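# Place the toast box on the mat as pictured

## Task

Set the toast box down so it rests at the position and orientation shown in the reference image named manual. The whole box must lie on the mat, no other object may be on the mat, and nothing may be left tipped over.

## Robot and tools

Robot: one arm with a parallel two-finger gripper, mounted on a base at (0, 0, +0.071) m in the scene frame, turned slightly about z (quat_wxyz +0.997, -0.006, -0.006, +0.076). Scene frame: origin on the table surface under the base, +z up, +y to the left when facing along +x. A camera stand is bolted to the floor beside the table; do not strike it.

Joint order. Every row you send and every per-joint list in a result uses this unusual order: wrist pitch, shoulder, wrist roll, wrist yaw, elbow, waist. A row then has a 7th number, the gripper opening. Stated ranges (rad): wrist pitch -1.571 to 1.571, shoulder 0.000 to 3.142, wrist roll -2.094 to 2.094, wrist yaw -1.571 to 1.571, elbow 0.000 to 3.142, waist -2.618 to 3.054. Real ends may differ by up to 0.059 rad; a target more than 0.059 rad beyond an end (and further out than the current angle) gets the call rejected. Targets past a real end are clipped, and the result may say "joint sent to its limit".

All joint numbers are absolute target angles in radians, not offsets. The opening is an absolute command on a -1 (shut) to +1 (fully open) scale; between the extremes the fingers go to where grip_measured reads that value.

Tools:
- execute_actions(actions, cameras): actions is a list of actions; each action is a table of 1 to 15 rows of 7 numbers, one row per 1/30 s step; a short table repeats its last row to fill 15 steps. Each step's target is held within a lead of the measured angle (0.339 rad for waist, shoulder, elbow; 2.2 for the wrist joints), and targets that would shift the gripper over 200 mm are scaled back, so far goals need several actions. An empty actions list returns all camera images and full state.
- move(target, speed, blend, opening_speed, grip_force, blocking, cameras): target is one 7-number row or a list of up to 15 rows, absolute joint angles plus opening, all sharing a 10 s budget. speed: rad/s for the joint with farthest to travel, 0.01 to 12.57, default 0.5, one number or one per target. blend (rad) rounds corners of intermediate targets; 0 means stop at each. opening_speed: how fast the opening command changes per second, 0.2 or higher; use a slow value when closing on something fragile. grip_force: per-pad force limit in newtons, 10 to 50, persists; lower values close slowly. blocking=false returns after about 0.5 s while the move runs; a new move then replaces it. The result adds a "move:" line: done (resting within 0.035 rad of every target), off_target, moving, held (a check withheld steps or clearance stopped it) or fault, plus limits=held when steps were withheld. done does not prove contact or lack of it.
- wait(seconds 0 to 10, cameras): lets time pass holding the last command; returns early if a running move ends.
- stop(cameras): brakes a running move; fast moves need room to stop.
- zoom_image(camera, region): camera is cam_high or cam_wrist, region [x0, y0, x1, y1] in image pixels from the top-left, at most 504 by 504; only for the latest images.
- show_instructions(): shows the reference image again.
- finished_scene(scene): ends the current scene, given its number; irreversible. The object must already stay in place with the robot not involved.

Result lines: Joint positions (rad, then finger-pad gap in m, 0.094 fully open), Joint velocities (rad/s; may read "within noise" or be omitted), Joint targets (what the joints are now driven toward; resend these to hold still), Tool commands, grip_measured (opening on the -1..+1 scale; reads slightly wide when empty and about 3 mm narrower than a firmly held hard part), Joint torques (same order, no gripper, positive toward larger angle, numbers 2, 5, 6 wrap at ±28 N m; biased and noisy). "joint command not followed" means the clearance check altered targets. MOTOR HOT appears at 75 °C; at 90 °C an over-temperature fault folds the arm and ends control. Holding loads, stretching out or pushing into unreachable poses heats motors.

Cameras: cam_high (896x504, fixed, calibrated with K, distortion and T_world_to_cam mapping scene frame to camera; located near (0.150, -0.639, 0.986)) and cam_wrist (672x504 fisheye on the gripper, pose unknown). Calibration can be off by a few mm and degrees.

Suggested order: view cameras and the reference, locate the object and mat, open the gripper, approach above the object, descend, close slowly with moderate force, lift clear, carry over the mat, rotate the wrist to match the required heading, lower until it rests, open, retreat, check, then finish.

Avoid: dropping or releasing a moving object, fast contact, pressing far past a contact, hitting the table or camera stand, knocking anything over, leaving anything else on the mat, or letting anything leave the table. Occasional small pushes on loose objects may happen; recheck before finishing. Smooth, quick, low-effort motion is preferred.

Each tool is called after "Request:" by a JSON object that holds its "op" and its "data".

Reference images:

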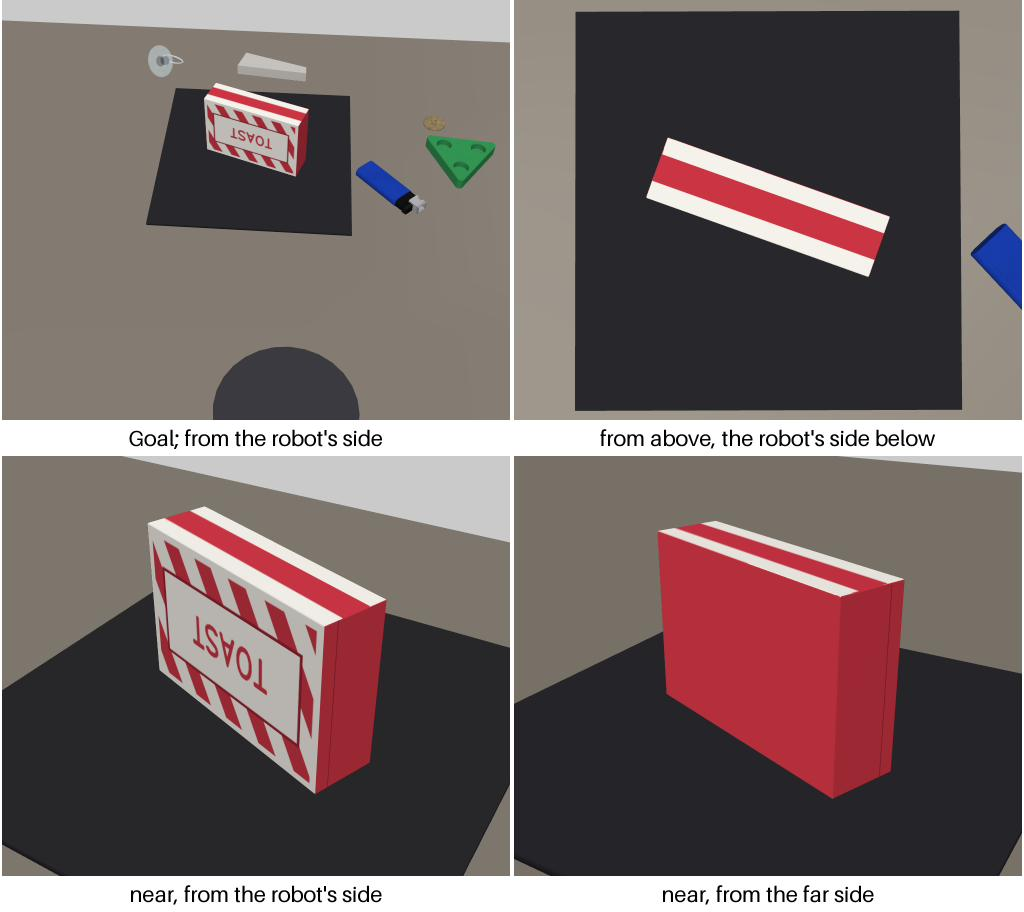

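## Session

Request:
{"op": "execute_actions", "data": {"actions": []}}

Scene clock: 0.00 s.
grip_measured=+1.000
Joint names: [wrist pitch, shoulder, wrist roll, wrist yaw, elbow, waist]
Joint positions: [-1.03 0.332 0.841 0.569 0.458 0.595 0.094]
Joint velocities: within noise
Joint torques (N m): no reading
Heat: 28 °C.
Joint targets: [-1.021 0.328 0.839 0.585 0.472 0.595]
Tool commands: gripper/opening=+1.0

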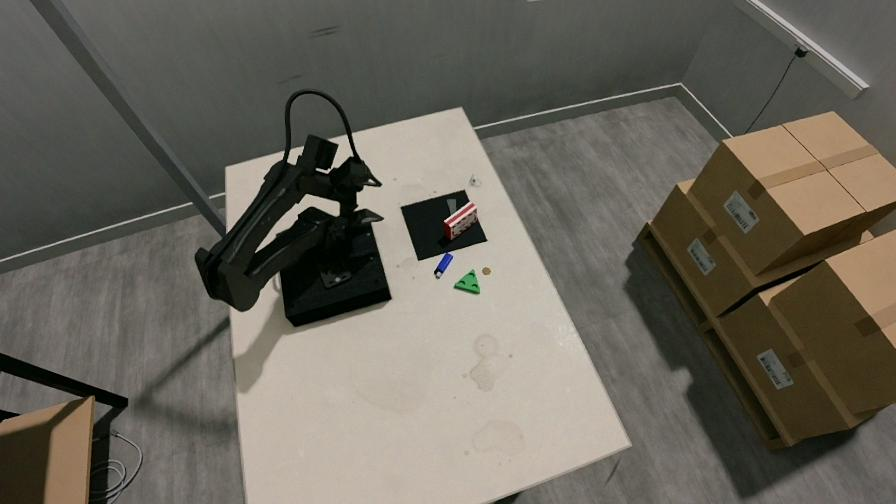

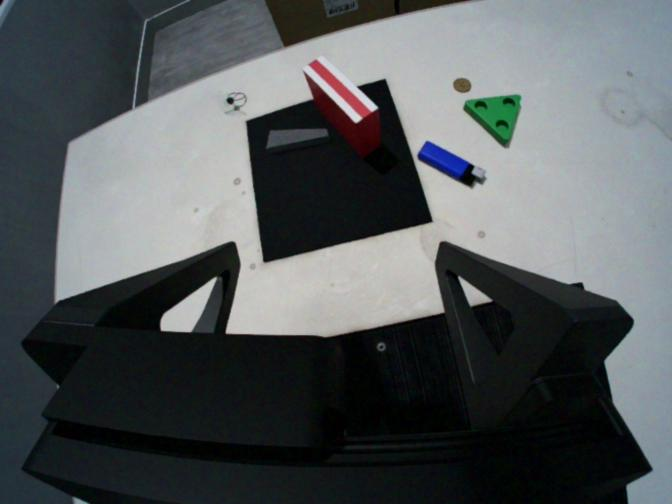

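Request:
{"op": "zoom_image", "data": {"camera": "cam_high", "region": [380, 160, 520, 300]}}

Request:
{"op": "zoom_image", "data": {"camera": "cam_wrist", "region": [200, 40, 540, 280]}}

Scaled by 3.600 from the camera's 896x504 image, which has a finer 1280x720 frame.

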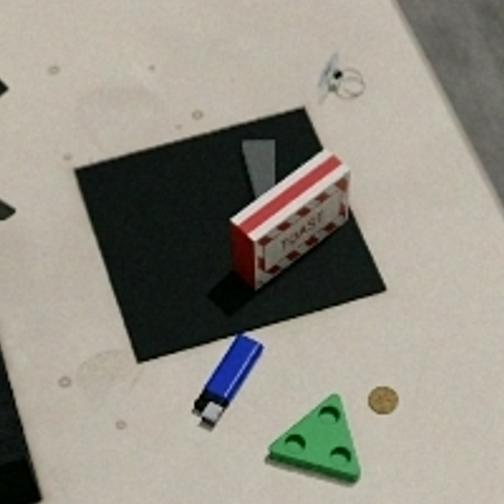

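Scaled by 1.482 from the camera's 672x504 image, which has a finer 960x720 frame.

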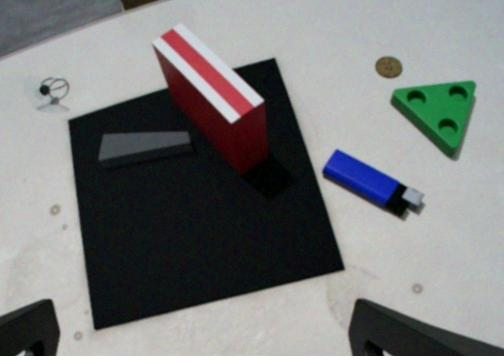

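Request:
{"op": "zoom_image", "data": {"camera": "cam_high", "region": [260, 120, 400, 260]}}

Request:
{"op": "zoom_image", "data": {"camera": "cam_high", "region": [430, 190, 490, 250]}}

Request:
{"op": "zoom_image", "data": {"camera": "cam_wrist", "region": [240, 40, 400, 200]}}

Scaled by 3.600 from the camera's 896x504 image, which has a finer 1280x720 frame.

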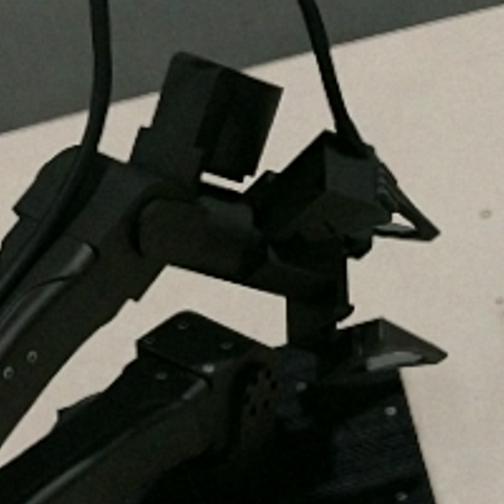

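Scaled by 8.400 from the camera's 896x504 image, which has a finer 1280x720 frame.

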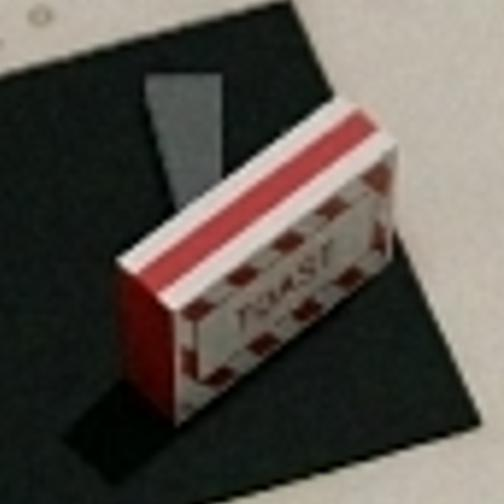

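Scaled by 3.150 from the camera's 672x504 image, which has a finer 960x720 frame.

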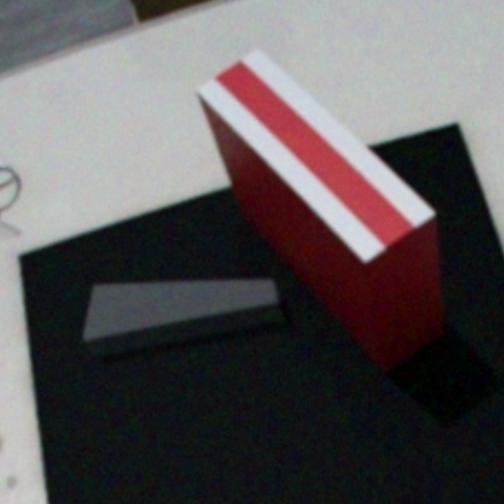

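Request:
{"op": "move", "data": {"target": [0.4445, 1.6017, -0.5575, -0.8404, 0.4604, -0.7023, 1.0], "speed": 1.2, "cameras": ["all"]}}

Scene clock: 61.97 s.
grip_measured=+1.000
Joint names: [wrist pitch, shoulder, wrist roll, wrist yaw, elbow, waist]
Joint positions: [0.416 1.597 -0.548 -0.817 0.458 -0.697 0.094]
Joint torques (N m): [1.52 -4.01 -0.09 -0.54 3.75 -0.55]
Heat: 32 °C.
Joint targets: [0.445 1.602 -0.557 -0.841 0.461 -0.702]
move: done

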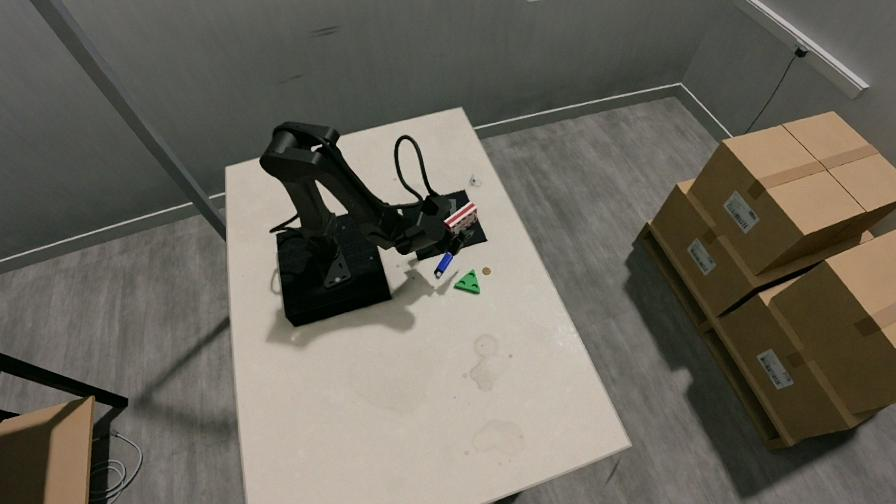

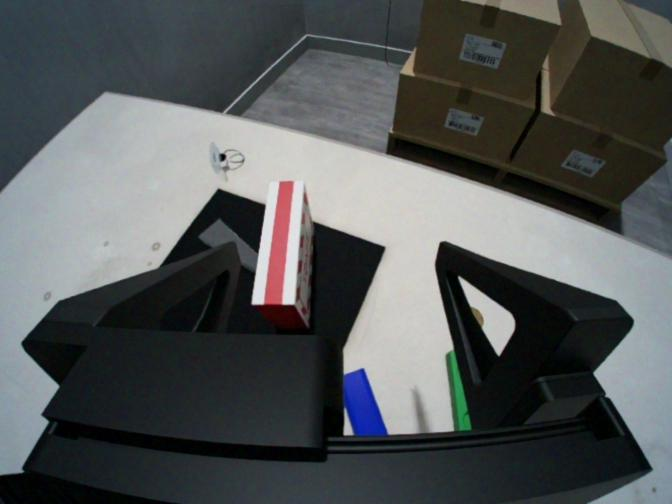

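Request:
{"op": "zoom_image", "data": {"camera": "cam_high", "region": [400, 180, 500, 280]}}

Request:
{"op": "zoom_image", "data": {"camera": "cam_wrist", "region": [180, 160, 480, 360]}}

Scaled by 5.040 from the camera's 896x504 image, which has a finer 1280x720 frame.

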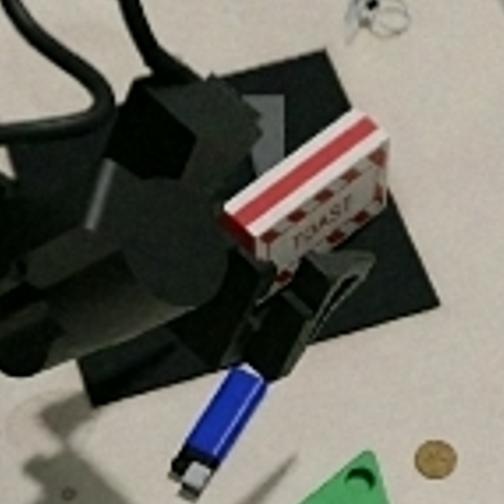

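Scaled by 1.680 from the camera's 672x504 image, which has a finer 960x720 frame.

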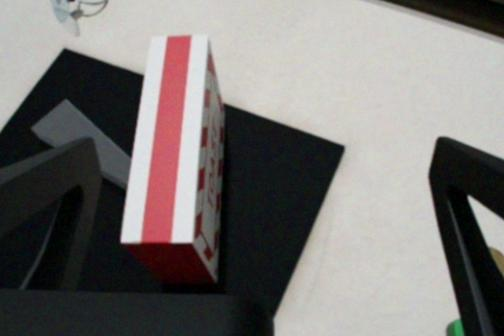

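Request:
{"op": "zoom_image", "data": {"camera": "cam_wrist", "region": [235, 170, 335, 340]}}

Scaled by 2.965 from the camera's 672x504 image, which has a finer 960x720 frame.

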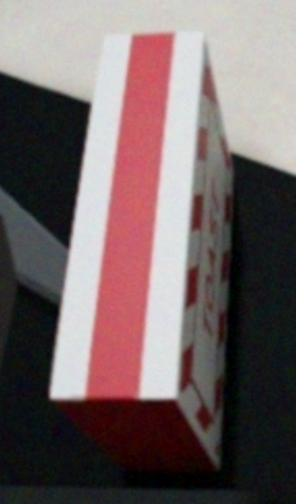

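Request:
{"op": "zoom_image", "data": {"camera": "cam_high", "region": [250, 110, 480, 330]}}

Scaled by 2.191 from the camera's 896x504 image, which has a finer 1280x720 frame.

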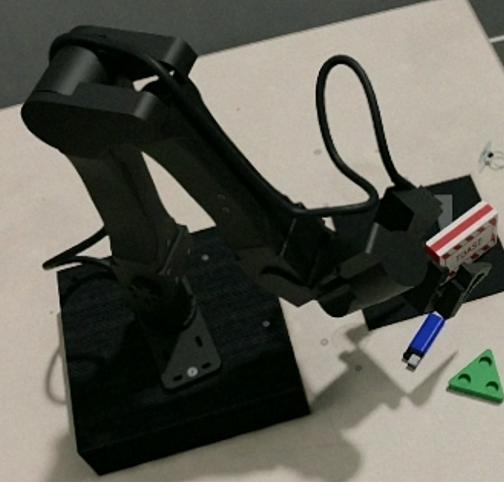

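Request:
{"op": "move", "data": {"target": [0.612, 1.541, -0.366, -0.655, 0.385, -0.475, 1.0], "speed": 0.8, "cameras": ["all"]}}

Request:
{"op": "zoom_image", "data": {"camera": "cam_wrist", "region": [200, 150, 480, 360]}}

Scene clock: 110.17 s.
grip_measured=+1.000
Joint names: [wrist pitch, shoulder, wrist roll, wrist yaw, elbow, waist]
Joint positions: [0.581 1.571 -0.374 -0.654 0.393 -0.48 0.094]
Joint torques (N m): [1.72 -6.41 0.09 -0.16 2.81 0.28]
Heat: 32 °C.
Joint targets: [0.612 1.541 -0.366 -0.655 0.385 -0.475]
move: done

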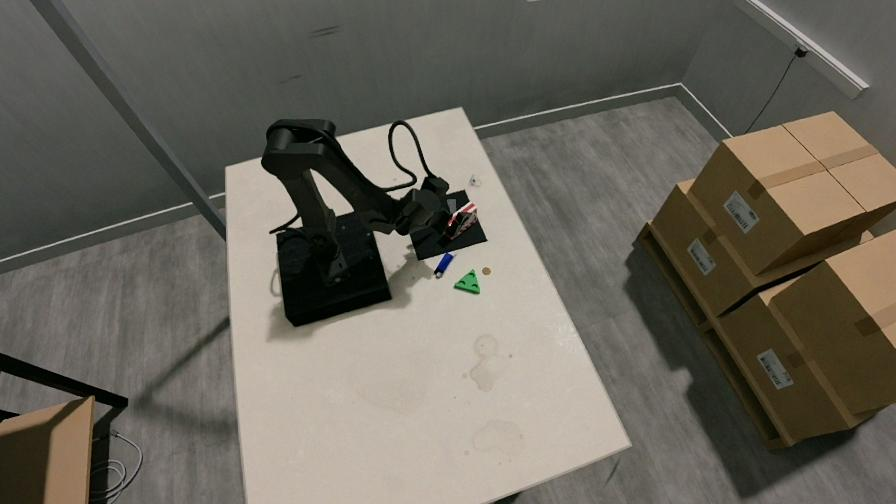

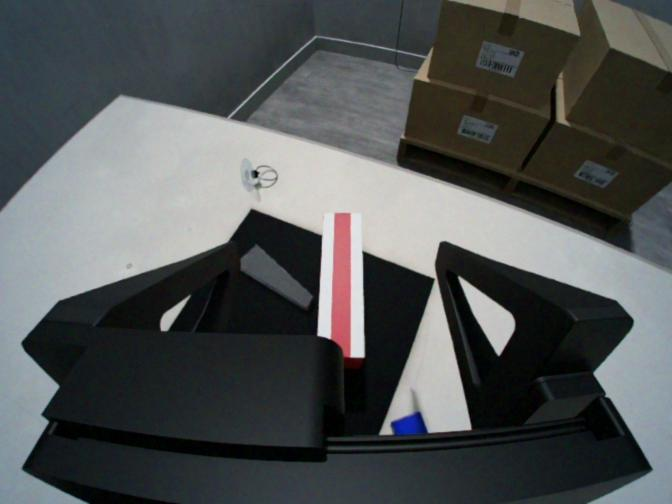

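Scaled by 1.800 from the camera's 672x504 image, which has a finer 960x720 frame.

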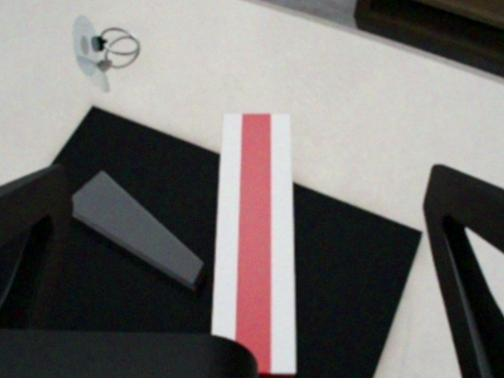

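Request:
{"op": "move", "data": {"target": [1.095, 2.005, -0.366, -0.655, 0.346, -0.475, 0.3], "speed": 0.5, "cameras": ["all"]}}

Scene clock: 116.13 s.
grip_measured=+0.302
Joint names: [wrist pitch, shoulder, wrist roll, wrist yaw, elbow, waist]
Joint positions: [1.064 1.996 -0.373 -0.652 0.351 -0.48 0.061]
Joint torques (N m): [1.69 -4.94 0.08 -0.25 1.03 0.39]
Heat: 32 °C.
Joint targets: [1.095 2.005 -0.366 -0.655 0.346 -0.475]
move: done

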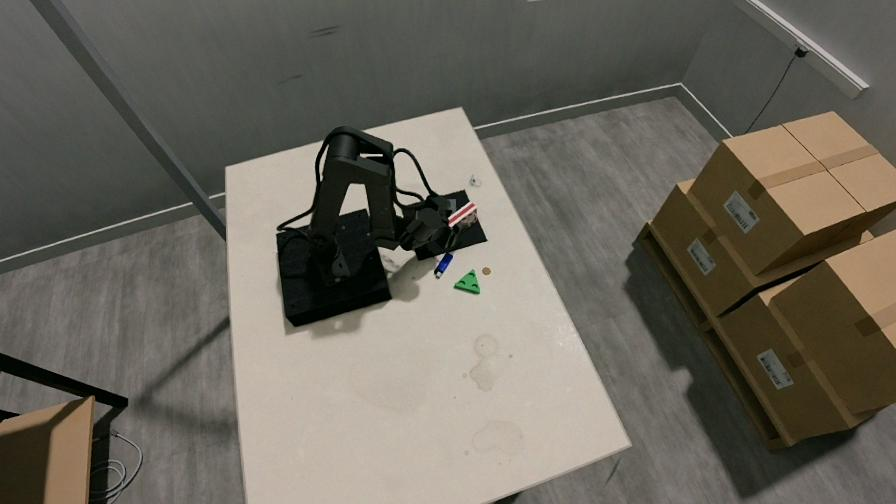

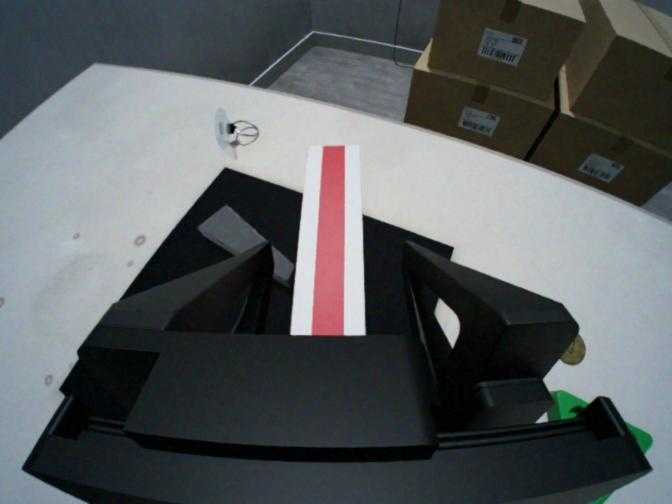

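Request:
{"op": "move", "data": {"target": [[1.158, 2.06, -0.366, -0.655, 0.343, -0.469, 0.3], [1.158, 2.06, -0.366, -0.655, 0.343, -0.469, -0.6]], "speed": 0.4, "opening_speed": 1.0, "grip_force": 40, "cameras": ["cam_wrist"]}}

Scene clock: 121.37 s.
grip_measured=-0.419
Joint names: [wrist pitch, shoulder, wrist roll, wrist yaw, elbow, waist]
Joint positions: [1.128 2.048 -0.373 -0.652 0.351 -0.476 0.027]
Joint torques (N m): [1.73 -4.71 0.04 -0.26 0.65 0.5]
Heat: 32 °C.
Joint targets: [1.158 2.060 -0.366 -0.655 0.343 -0.469]
grip_force (N): 40
move: done
Images, in order (width x height): cam_wrist 672x504.

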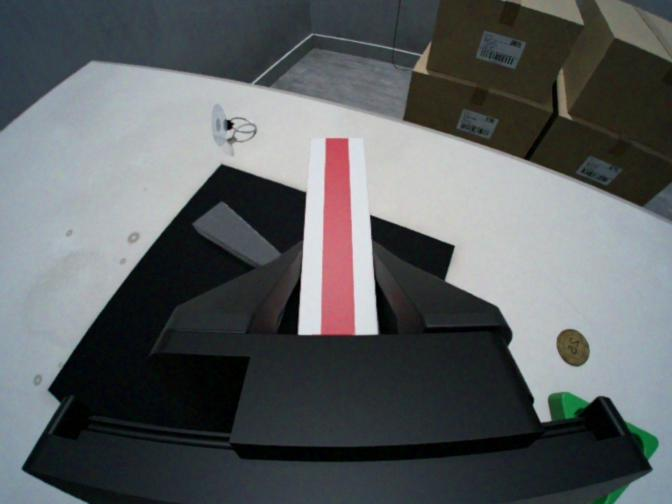

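Request:
{"op": "move", "data": {"target": [[0.75, 1.66, -0.366, -0.655, 0.38, -0.469, -0.6], [-0.8444, 1.6397, -0.4965, -0.194, 1.2518, -0.168, -0.6], [-1.4057, 2.049, -0.6271, 0.2671, 1.5347, 0.1333, -0.6]], "speed": [0.7, 1.2, 1.0], "blend": [0.1, 0.15, 0], "cameras": ["all"]}}

Scene clock: 139.10 s.
grip_measured=-0.420
Joint names: [wrist pitch, shoulder, wrist roll, wrist yaw, elbow, waist]
Joint positions: [-1.384 2.045 -0.619 0.257 1.504 0.135 0.027]
Joint torques (N m): [-0.89 -7.92 -0.1 0.24 6.35 -0.38]
Heat: 32 °C.
Joint targets: [-1.406 2.049 -0.627 0.267 1.535 0.133]
grip_force (N): 40
move: done

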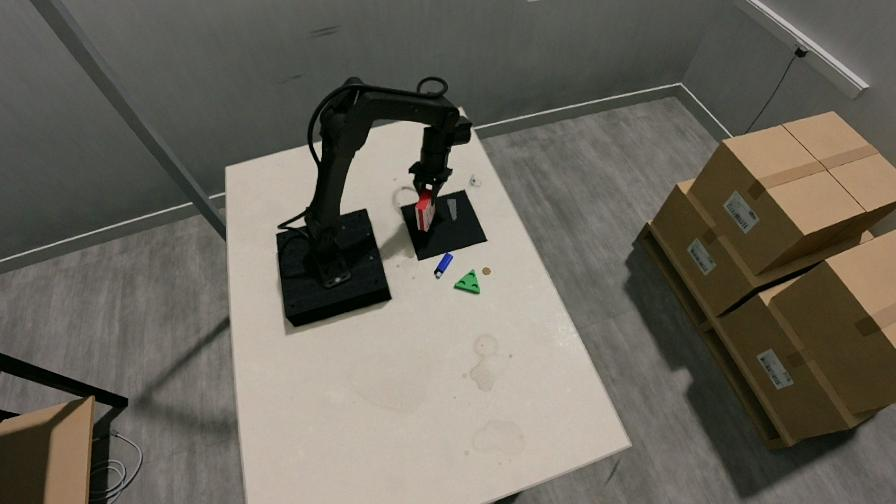

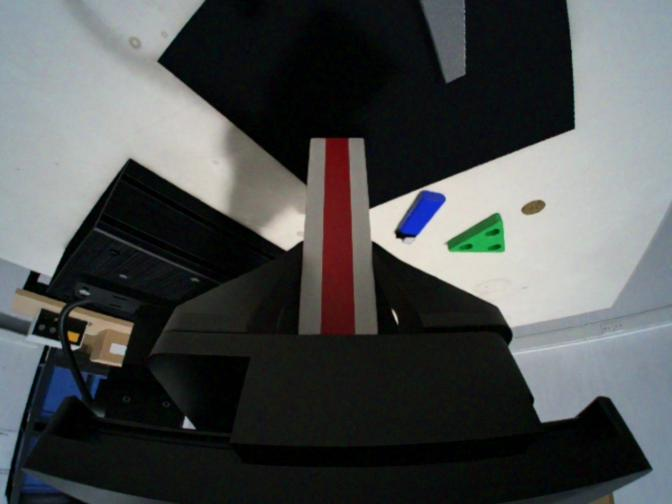

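Request:
{"op": "move", "data": {"target": [-1.2745, 2.0998, -0.6271, 0.2671, 1.4543, 0.1333, -0.6], "speed": 0.25, "cameras": ["cam_high"]}}

Request:
{"op": "zoom_image", "data": {"camera": "cam_high", "region": [380, 150, 500, 270]}}

Scene clock: 142.50 s.
grip_measured=-0.420
Joint names: [wrist pitch, shoulder, wrist roll, wrist yaw, elbow, waist]
Joint positions: [-1.29 2.092 -0.619 0.258 1.46 0.135 0.027]
Joint torques (N m): [-0.52 -7.83 -0.1 0.18 3.04 -0.46]
Heat: 31 °C.
Joint targets: [-1.275 2.100 -0.627 0.267 1.454 0.133]
grip_force (N): 40
move: done
Images, in order (width x height): cam_high 896x504.

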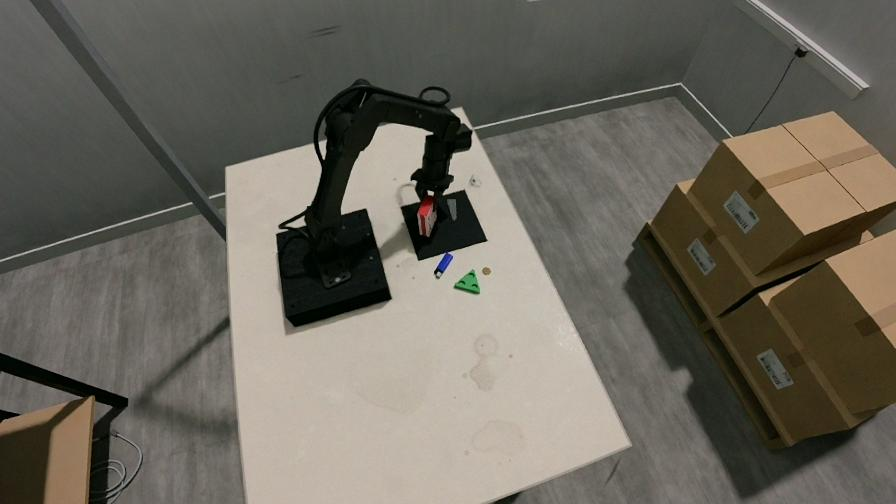

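Scaled by 4.200 from the camera's 896x504 image, which has a finer 1280x720 frame.

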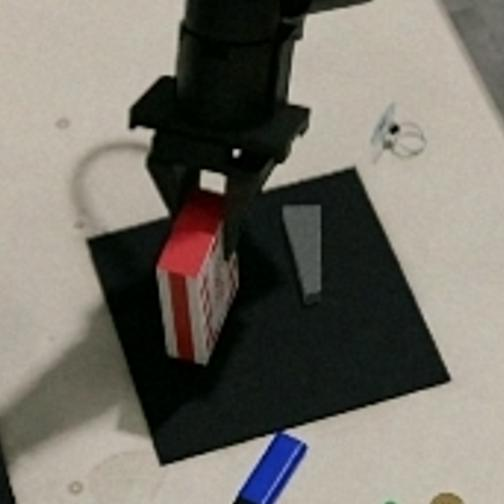

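Request:
{"op": "move", "data": {"target": [[-1.2308, 2.1167, -0.6271, 0.2671, 1.4275, 0.1333, -0.6]], "speed": 0.1}}

Scene clock: 144.67 s.
grip_measured=-0.420
Joint names: [wrist pitch, shoulder, wrist roll, wrist yaw, elbow, waist]
Joint positions: [-1.246 2.106 -0.619 0.258 1.435 0.135 0.027]
Joint torques (N m): [-0.48 -7.71 -0.08 0.21 2.97 -0.34]
Heat: 31 °C.
Joint targets: [-1.231 2.117 -0.627 0.267 1.428 0.133]
grip_force (N): 40
move: done

Request:
{"op": "move", "data": {"target": [[-1.2028, 2.1275, -0.6271, 0.2671, 1.4103, 0.1333, -0.6]], "speed": 0.05, "cameras": ["cam_high", "cam_wrist"]}}

Request:
{"op": "zoom_image", "data": {"camera": "cam_high", "region": [390, 170, 470, 250]}}

Scene clock: 146.73 s.
grip_measured=-0.420
Joint names: [wrist pitch, shoulder, wrist roll, wrist yaw, elbow, waist]
Joint positions: [-1.218 2.115 -0.619 0.258 1.418 0.135 0.027]
Joint torques (N m): [-0.48 -7.62 -0.11 0.25 2.73 -0.38]
Heat: 31 °C.
Joint targets: [-1.203 2.127 -0.627 0.267 1.410 0.133]
grip_force (N): 40
move: done

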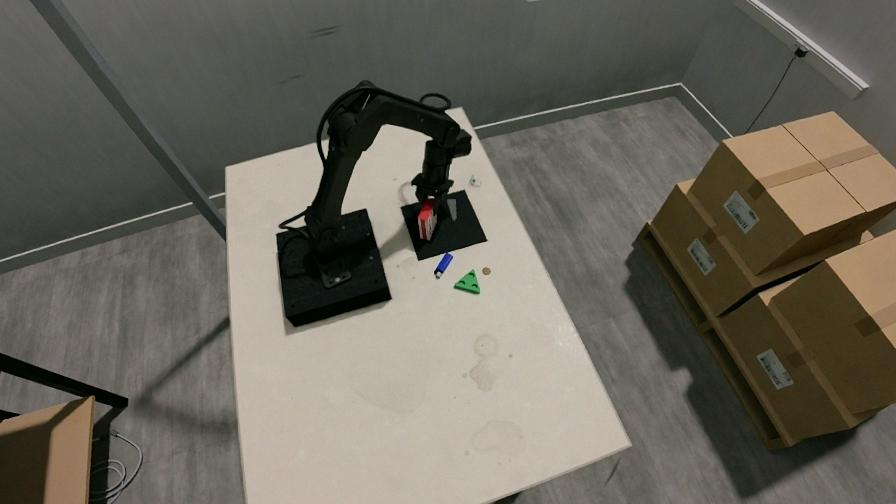

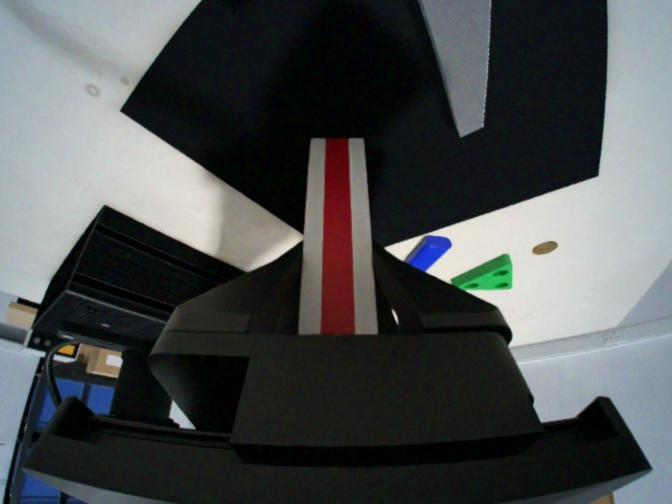

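Scaled by 6.300 from the camera's 896x504 image, which has a finer 1280x720 frame.

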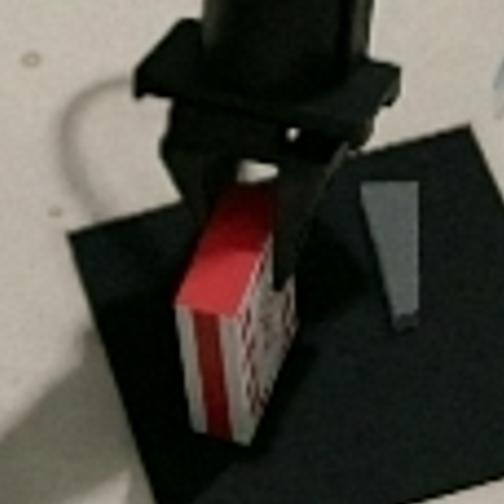

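Request:
{"op": "move", "data": {"target": [[-1.1853, 2.1342, -0.6271, 0.2671, 1.3996, 0.1333, -0.6]], "speed": 0.05}}

Scene clock: 148.20 s.
grip_measured=-0.420
Joint names: [wrist pitch, shoulder, wrist roll, wrist yaw, elbow, waist]
Joint positions: [-1.215 2.115 -0.619 0.266 1.411 0.135 0.027]
Joint torques (N m): [-0.31 -7.06 -0.08 0.15 2.44 -0.53]
Heat: 31 °C.
Joint targets: [-1.185 2.134 -0.627 0.267 1.400 0.133]
grip_force (N): 40
move: done

Request:
{"op": "move", "data": {"target": [[-1.2, 2.127, -0.6271, 0.2671, 1.405, 0.1333, 0.6], [-1.422, 1.9096, -0.62, 0.2, 1.6737, 0.135, 0.6], [-1.3053, 1.7418, -1.17, -0.578, 1.3627, -0.333, 0.6], [-0.7229, 1.6895, -1.7183, -1.3064, 0.6992, -0.8008, 0.6]], "speed": [0.3, 0.6, 1.2, 1.2], "blend": [0, 0.05, 0.15, 0], "opening_speed": 1.5, "cameras": ["all"]}}

Request:
{"op": "zoom_image", "data": {"camera": "cam_wrist", "region": [200, 130, 480, 340]}}

Scene clock: 161.87 s.
grip_measured=+0.598
Joint names: [wrist pitch, shoulder, wrist roll, wrist yaw, elbow, waist]
Joint positions: [-0.737 1.721 -1.709 -1.272 0.705 -0.796 0.075]
Joint torques (N m): [-0.1 -6.94 -0.13 -0.89 2.39 -0.47]
Heat: 30 °C.
Joint targets: [-0.723 1.690 -1.718 -1.306 0.699 -0.801]
grip_force (N): 40
move: done

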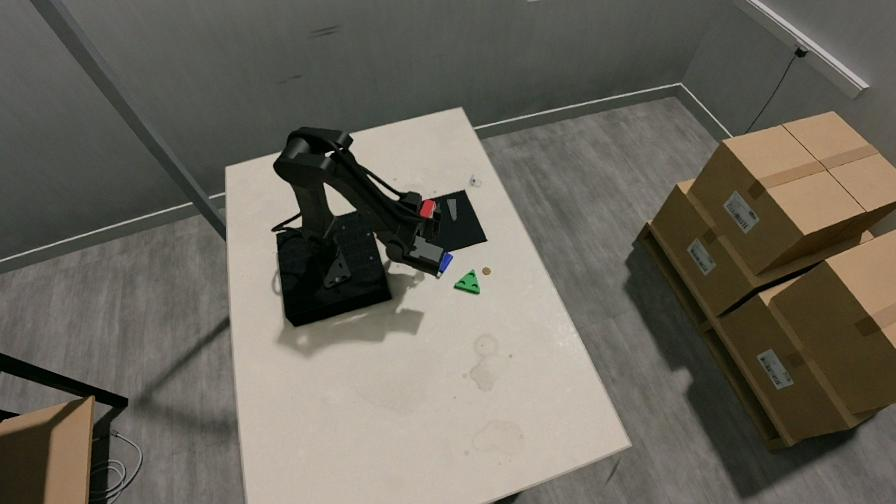

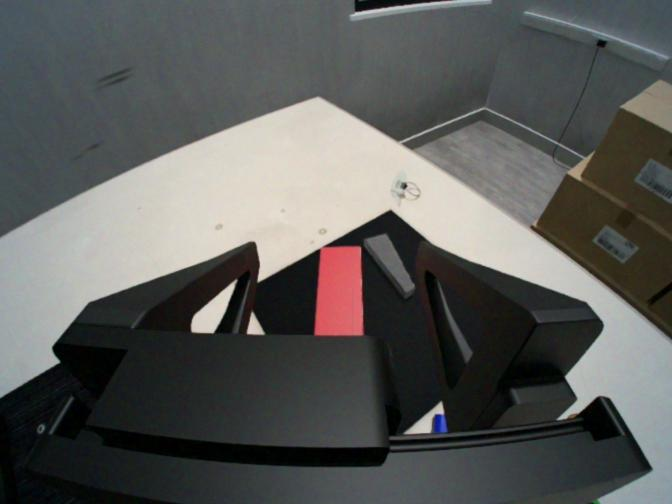

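Scaled by 1.800 from the camera's 672x504 image, which has a finer 960x720 frame.

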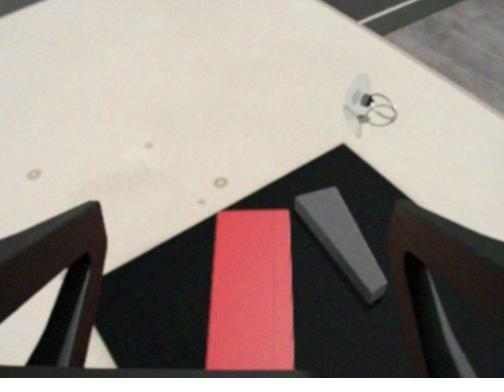

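Request:
{"op": "move", "data": {"target": [-0.335, 2.052, -1.753, -1.3064, 0.632, -0.8008, 0.6], "speed": 0.5, "cameras": ["cam_wrist"]}}

Request:
{"op": "zoom_image", "data": {"camera": "cam_wrist", "region": [200, 80, 480, 340]}}

Scene clock: 172.30 s.
grip_measured=+0.598
Joint names: [wrist pitch, shoulder, wrist roll, wrist yaw, elbow, waist]
Joint positions: [-0.349 2.043 -1.744 -1.277 0.637 -0.796 0.075]
Joint torques (N m): [-0.02 -5.15 -0.07 -0.83 0.83 -0.54]
Heat: 30 °C.
Joint targets: [-0.335 2.052 -1.753 -1.306 0.632 -0.801]
grip_force (N): 40
move: done
Images, in order (width x height): cam_wrist 672x504.

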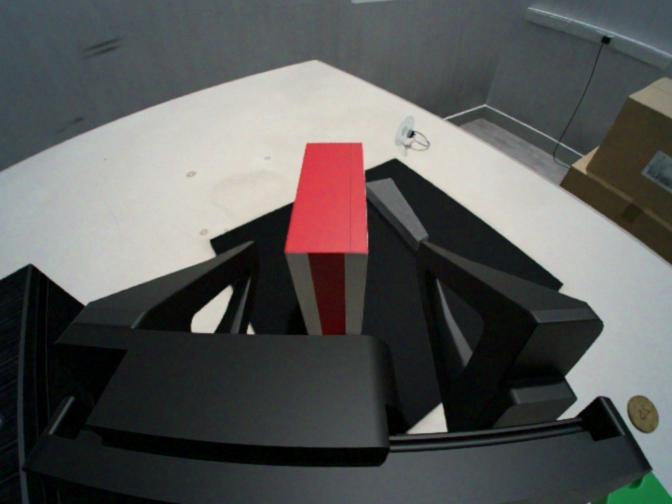

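Scaled by 1.800 from the camera's 672x504 image, which has a finer 960x720 frame.

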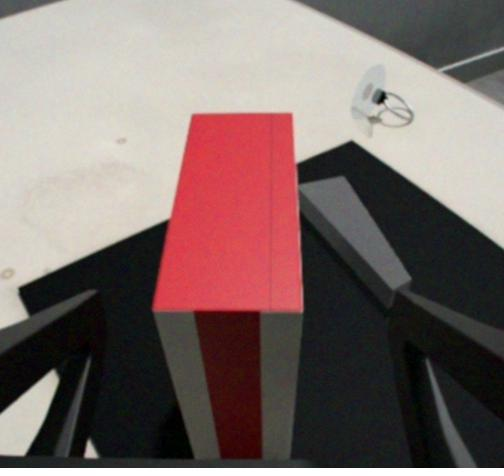

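Request:
{"op": "move", "data": {"target": [[-0.08, 2.007, -1.549, -1.3125, 0.578, -0.732, 0.6], [-0.08, 2.007, -1.549, -1.3125, 0.578, -0.732, -0.6]], "speed": 0.4, "opening_speed": 1.2, "cameras": ["cam_wrist"]}}

Scene clock: 179.50 s.
grip_measured=-0.420
Joint names: [wrist pitch, shoulder, wrist roll, wrist yaw, elbow, waist]
Joint positions: [-0.095 2.043 -1.557 -1.279 0.586 -0.737 0.027]
Joint torques (N m): [0.23 -8.46 0.08 -0.94 0.81 0.34]
Heat: 30 °C.
Joint targets: [-0.080 2.007 -1.549 -1.313 0.578 -0.732]
grip_force (N): 40
move: off_target; target 2's new numbers were sent with the shoulder 0.036 rad from that target; the shoulder is farthest, 0.036 rad from its target
Images, in order (width x height): cam_wrist 672x504.

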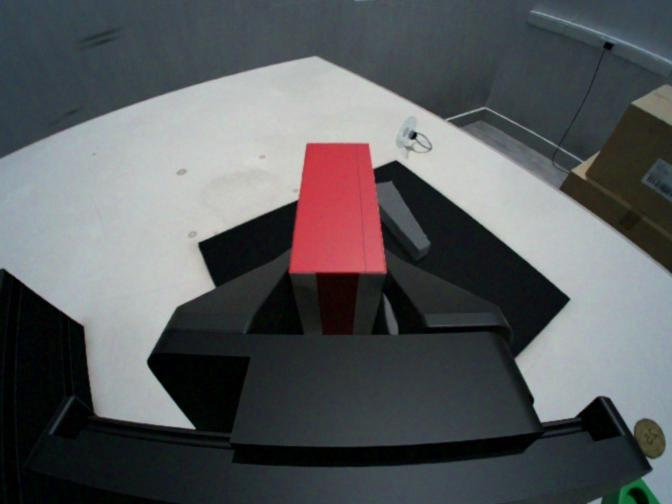

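Request:
{"op": "move", "data": {"target": [[-0.5489, 1.6663, -1.549, -1.3125, 0.6632, -0.732, -0.6], [-0.9729, 1.5689, 0.0955, -0.805, 1.0048, -0.532, -0.6], [-0.8786, 1.6869, 1.7399, -0.2979, 1.0448, -0.3327, -0.6]], "speed": [0.6, 1.4, 1.4], "blend": [0.12, 0.15, 0], "cameras": ["all"]}}

Request:
{"op": "zoom_image", "data": {"camera": "cam_high", "region": [380, 150, 500, 270]}}

Scene clock: 191.73 s.
grip_measured=-0.420
Joint names: [wrist pitch, shoulder, wrist roll, wrist yaw, elbow, waist]
Joint positions: [-0.892 1.678 1.73 -0.309 1.013 -0.338 0.027]
Joint torques (N m): [0.16 -5 0.09 -0.1 6.57 0.44]
Heat: 30 °C.
Joint targets: [-0.879 1.687 1.740 -0.298 1.045 -0.333]
grip_force (N): 40
move: done

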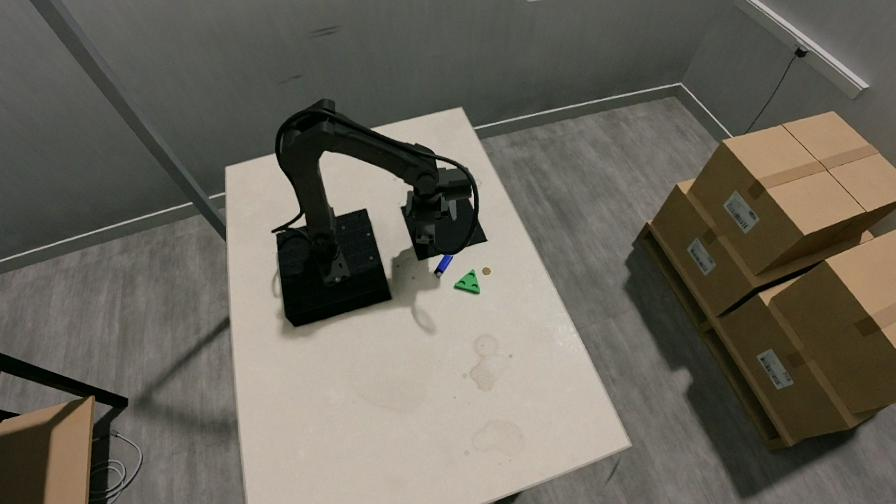

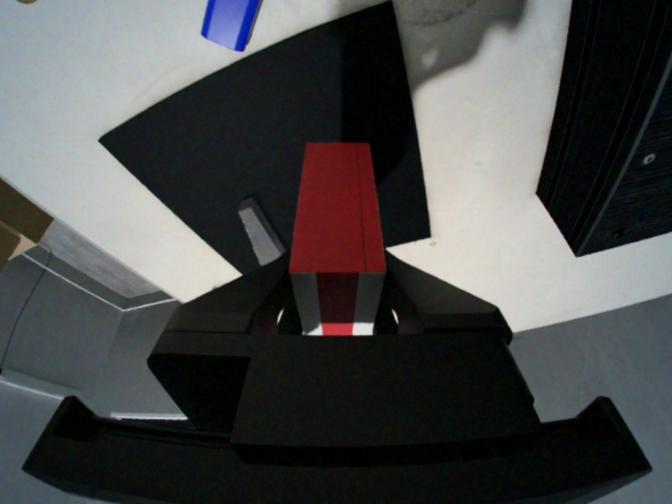

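Scaled by 4.200 from the camera's 896x504 image, which has a finer 1280x720 frame.

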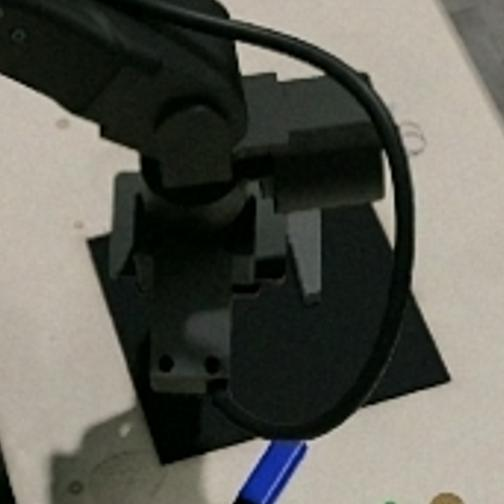

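Request:
{"op": "move", "data": {"target": [-0.669, 1.7915, 1.7399, -0.2979, 0.9, -0.3327, -0.6], "speed": 0.25, "cameras": ["cam_high", "cam_wrist"]}}

Request:
{"op": "zoom_image", "data": {"camera": "cam_high", "region": [390, 170, 490, 270]}}

Scene clock: 199.00 s.
grip_measured=-0.420
Joint names: [wrist pitch, shoulder, wrist roll, wrist yaw, elbow, waist]
Joint positions: [-0.682 1.784 1.731 -0.308 0.907 -0.338 0.027]
Joint torques (N m): [0.23 -5.29 0.08 -0.11 2.92 0.64]
Heat: 31 °C.
Joint targets: [-0.669 1.792 1.740 -0.298 0.900 -0.333]
grip_force (N): 40
move: done

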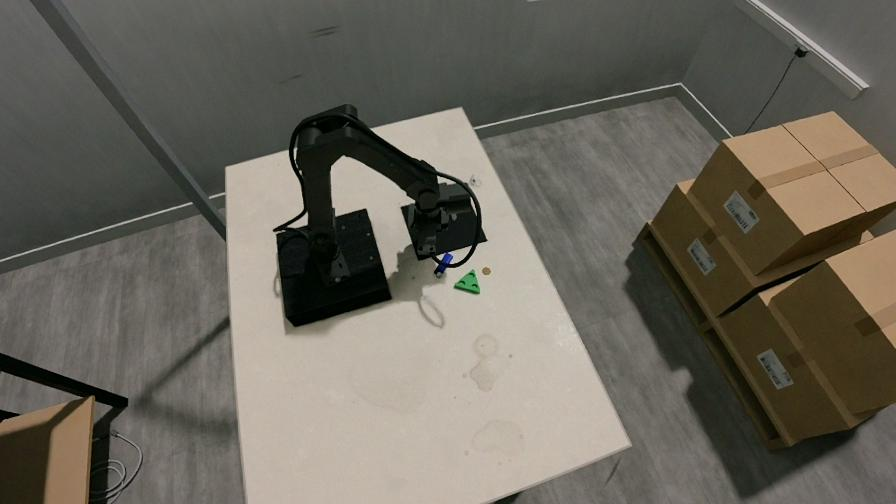

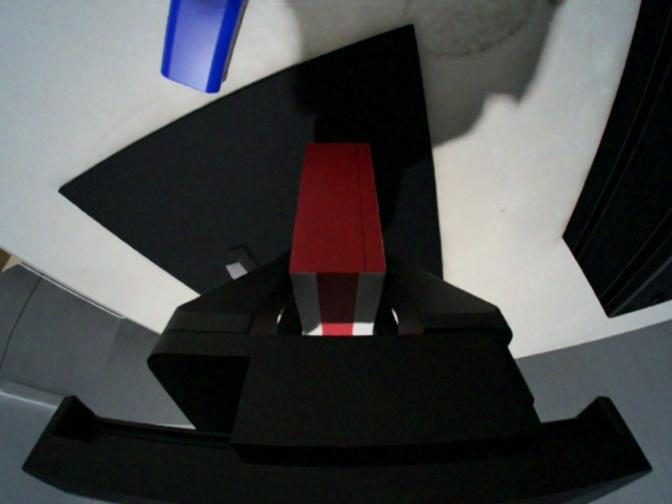

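Scaled by 5.040 from the camera's 896x504 image, which has a finer 1280x720 frame.

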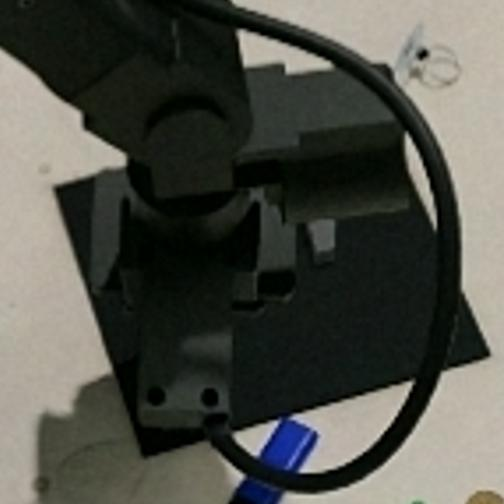

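Request:
{"op": "move", "data": {"target": [-0.634, 1.8088, 1.7399, -0.2979, 0.8825, -0.3327, -0.6], "speed": 0.05}}

Scene clock: 200.57 s.
grip_measured=-0.420
Joint names: [wrist pitch, shoulder, wrist roll, wrist yaw, elbow, waist]
Joint positions: [-0.648 1.798 1.731 -0.308 0.891 -0.338 0.027]
Joint torques (N m): [0.2 -5.26 0.08 -0.09 2.69 0.44]
Heat: 30 °C.
Joint targets: [-0.634 1.809 1.740 -0.298 0.882 -0.333]
grip_force (N): 40
move: done

Request:
{"op": "move", "data": {"target": [-0.6155, 1.818, 1.7399, -0.2979, 0.8731, -0.3327, -0.6], "speed": 0.05, "cameras": ["cam_high", "cam_wrist"]}}

Scene clock: 202.10 s.
grip_measured=-0.420
Joint names: [wrist pitch, shoulder, wrist roll, wrist yaw, elbow, waist]
Joint positions: [-0.633 1.807 1.732 -0.308 0.882 -0.338 0.027]
Joint torques (N m): [0.25 -5.22 0.04 -0.06 2.65 0.47]
Heat: 30 °C.
Joint targets: [-0.615 1.818 1.740 -0.298 0.873 -0.333]
grip_force (N): 40
move: done

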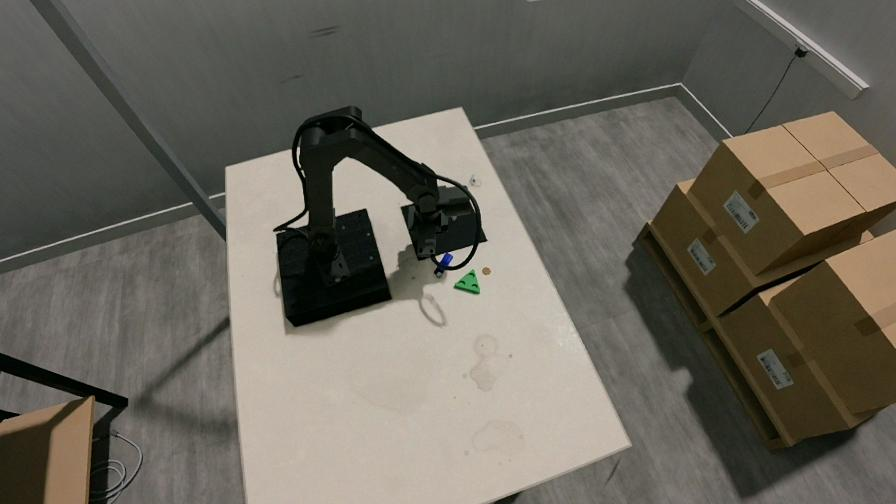

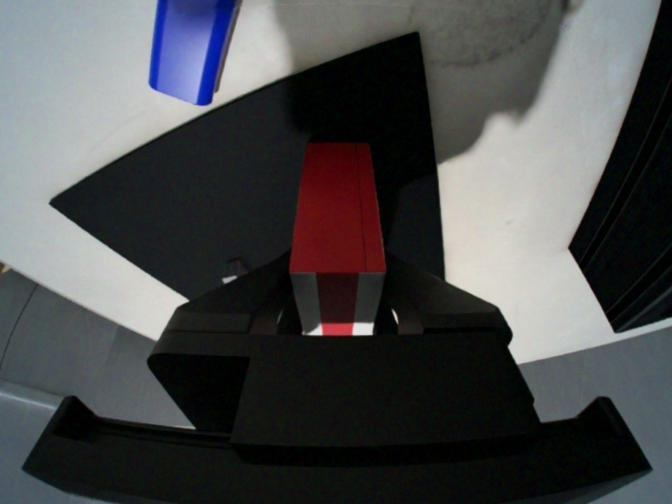

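Request:
{"op": "move", "data": {"target": [-0.5985, 1.8264, 1.7399, -0.2979, 0.8645, -0.3327, -0.6], "speed": 0.05}}

Scene clock: 204.77 s.
grip_measured=-0.420
Joint names: [wrist pitch, shoulder, wrist roll, wrist yaw, elbow, waist]
Joint positions: [-0.624 1.807 1.733 -0.308 0.88 -0.338 0.027]
Joint torques (N m): [0.39 -4.46 0.03 -0.11 2.15 0.44]
Heat: 30 °C.
Joint targets: [-0.599 1.827 1.740 -0.298 0.865 -0.333]
grip_force (N): 40
move: done


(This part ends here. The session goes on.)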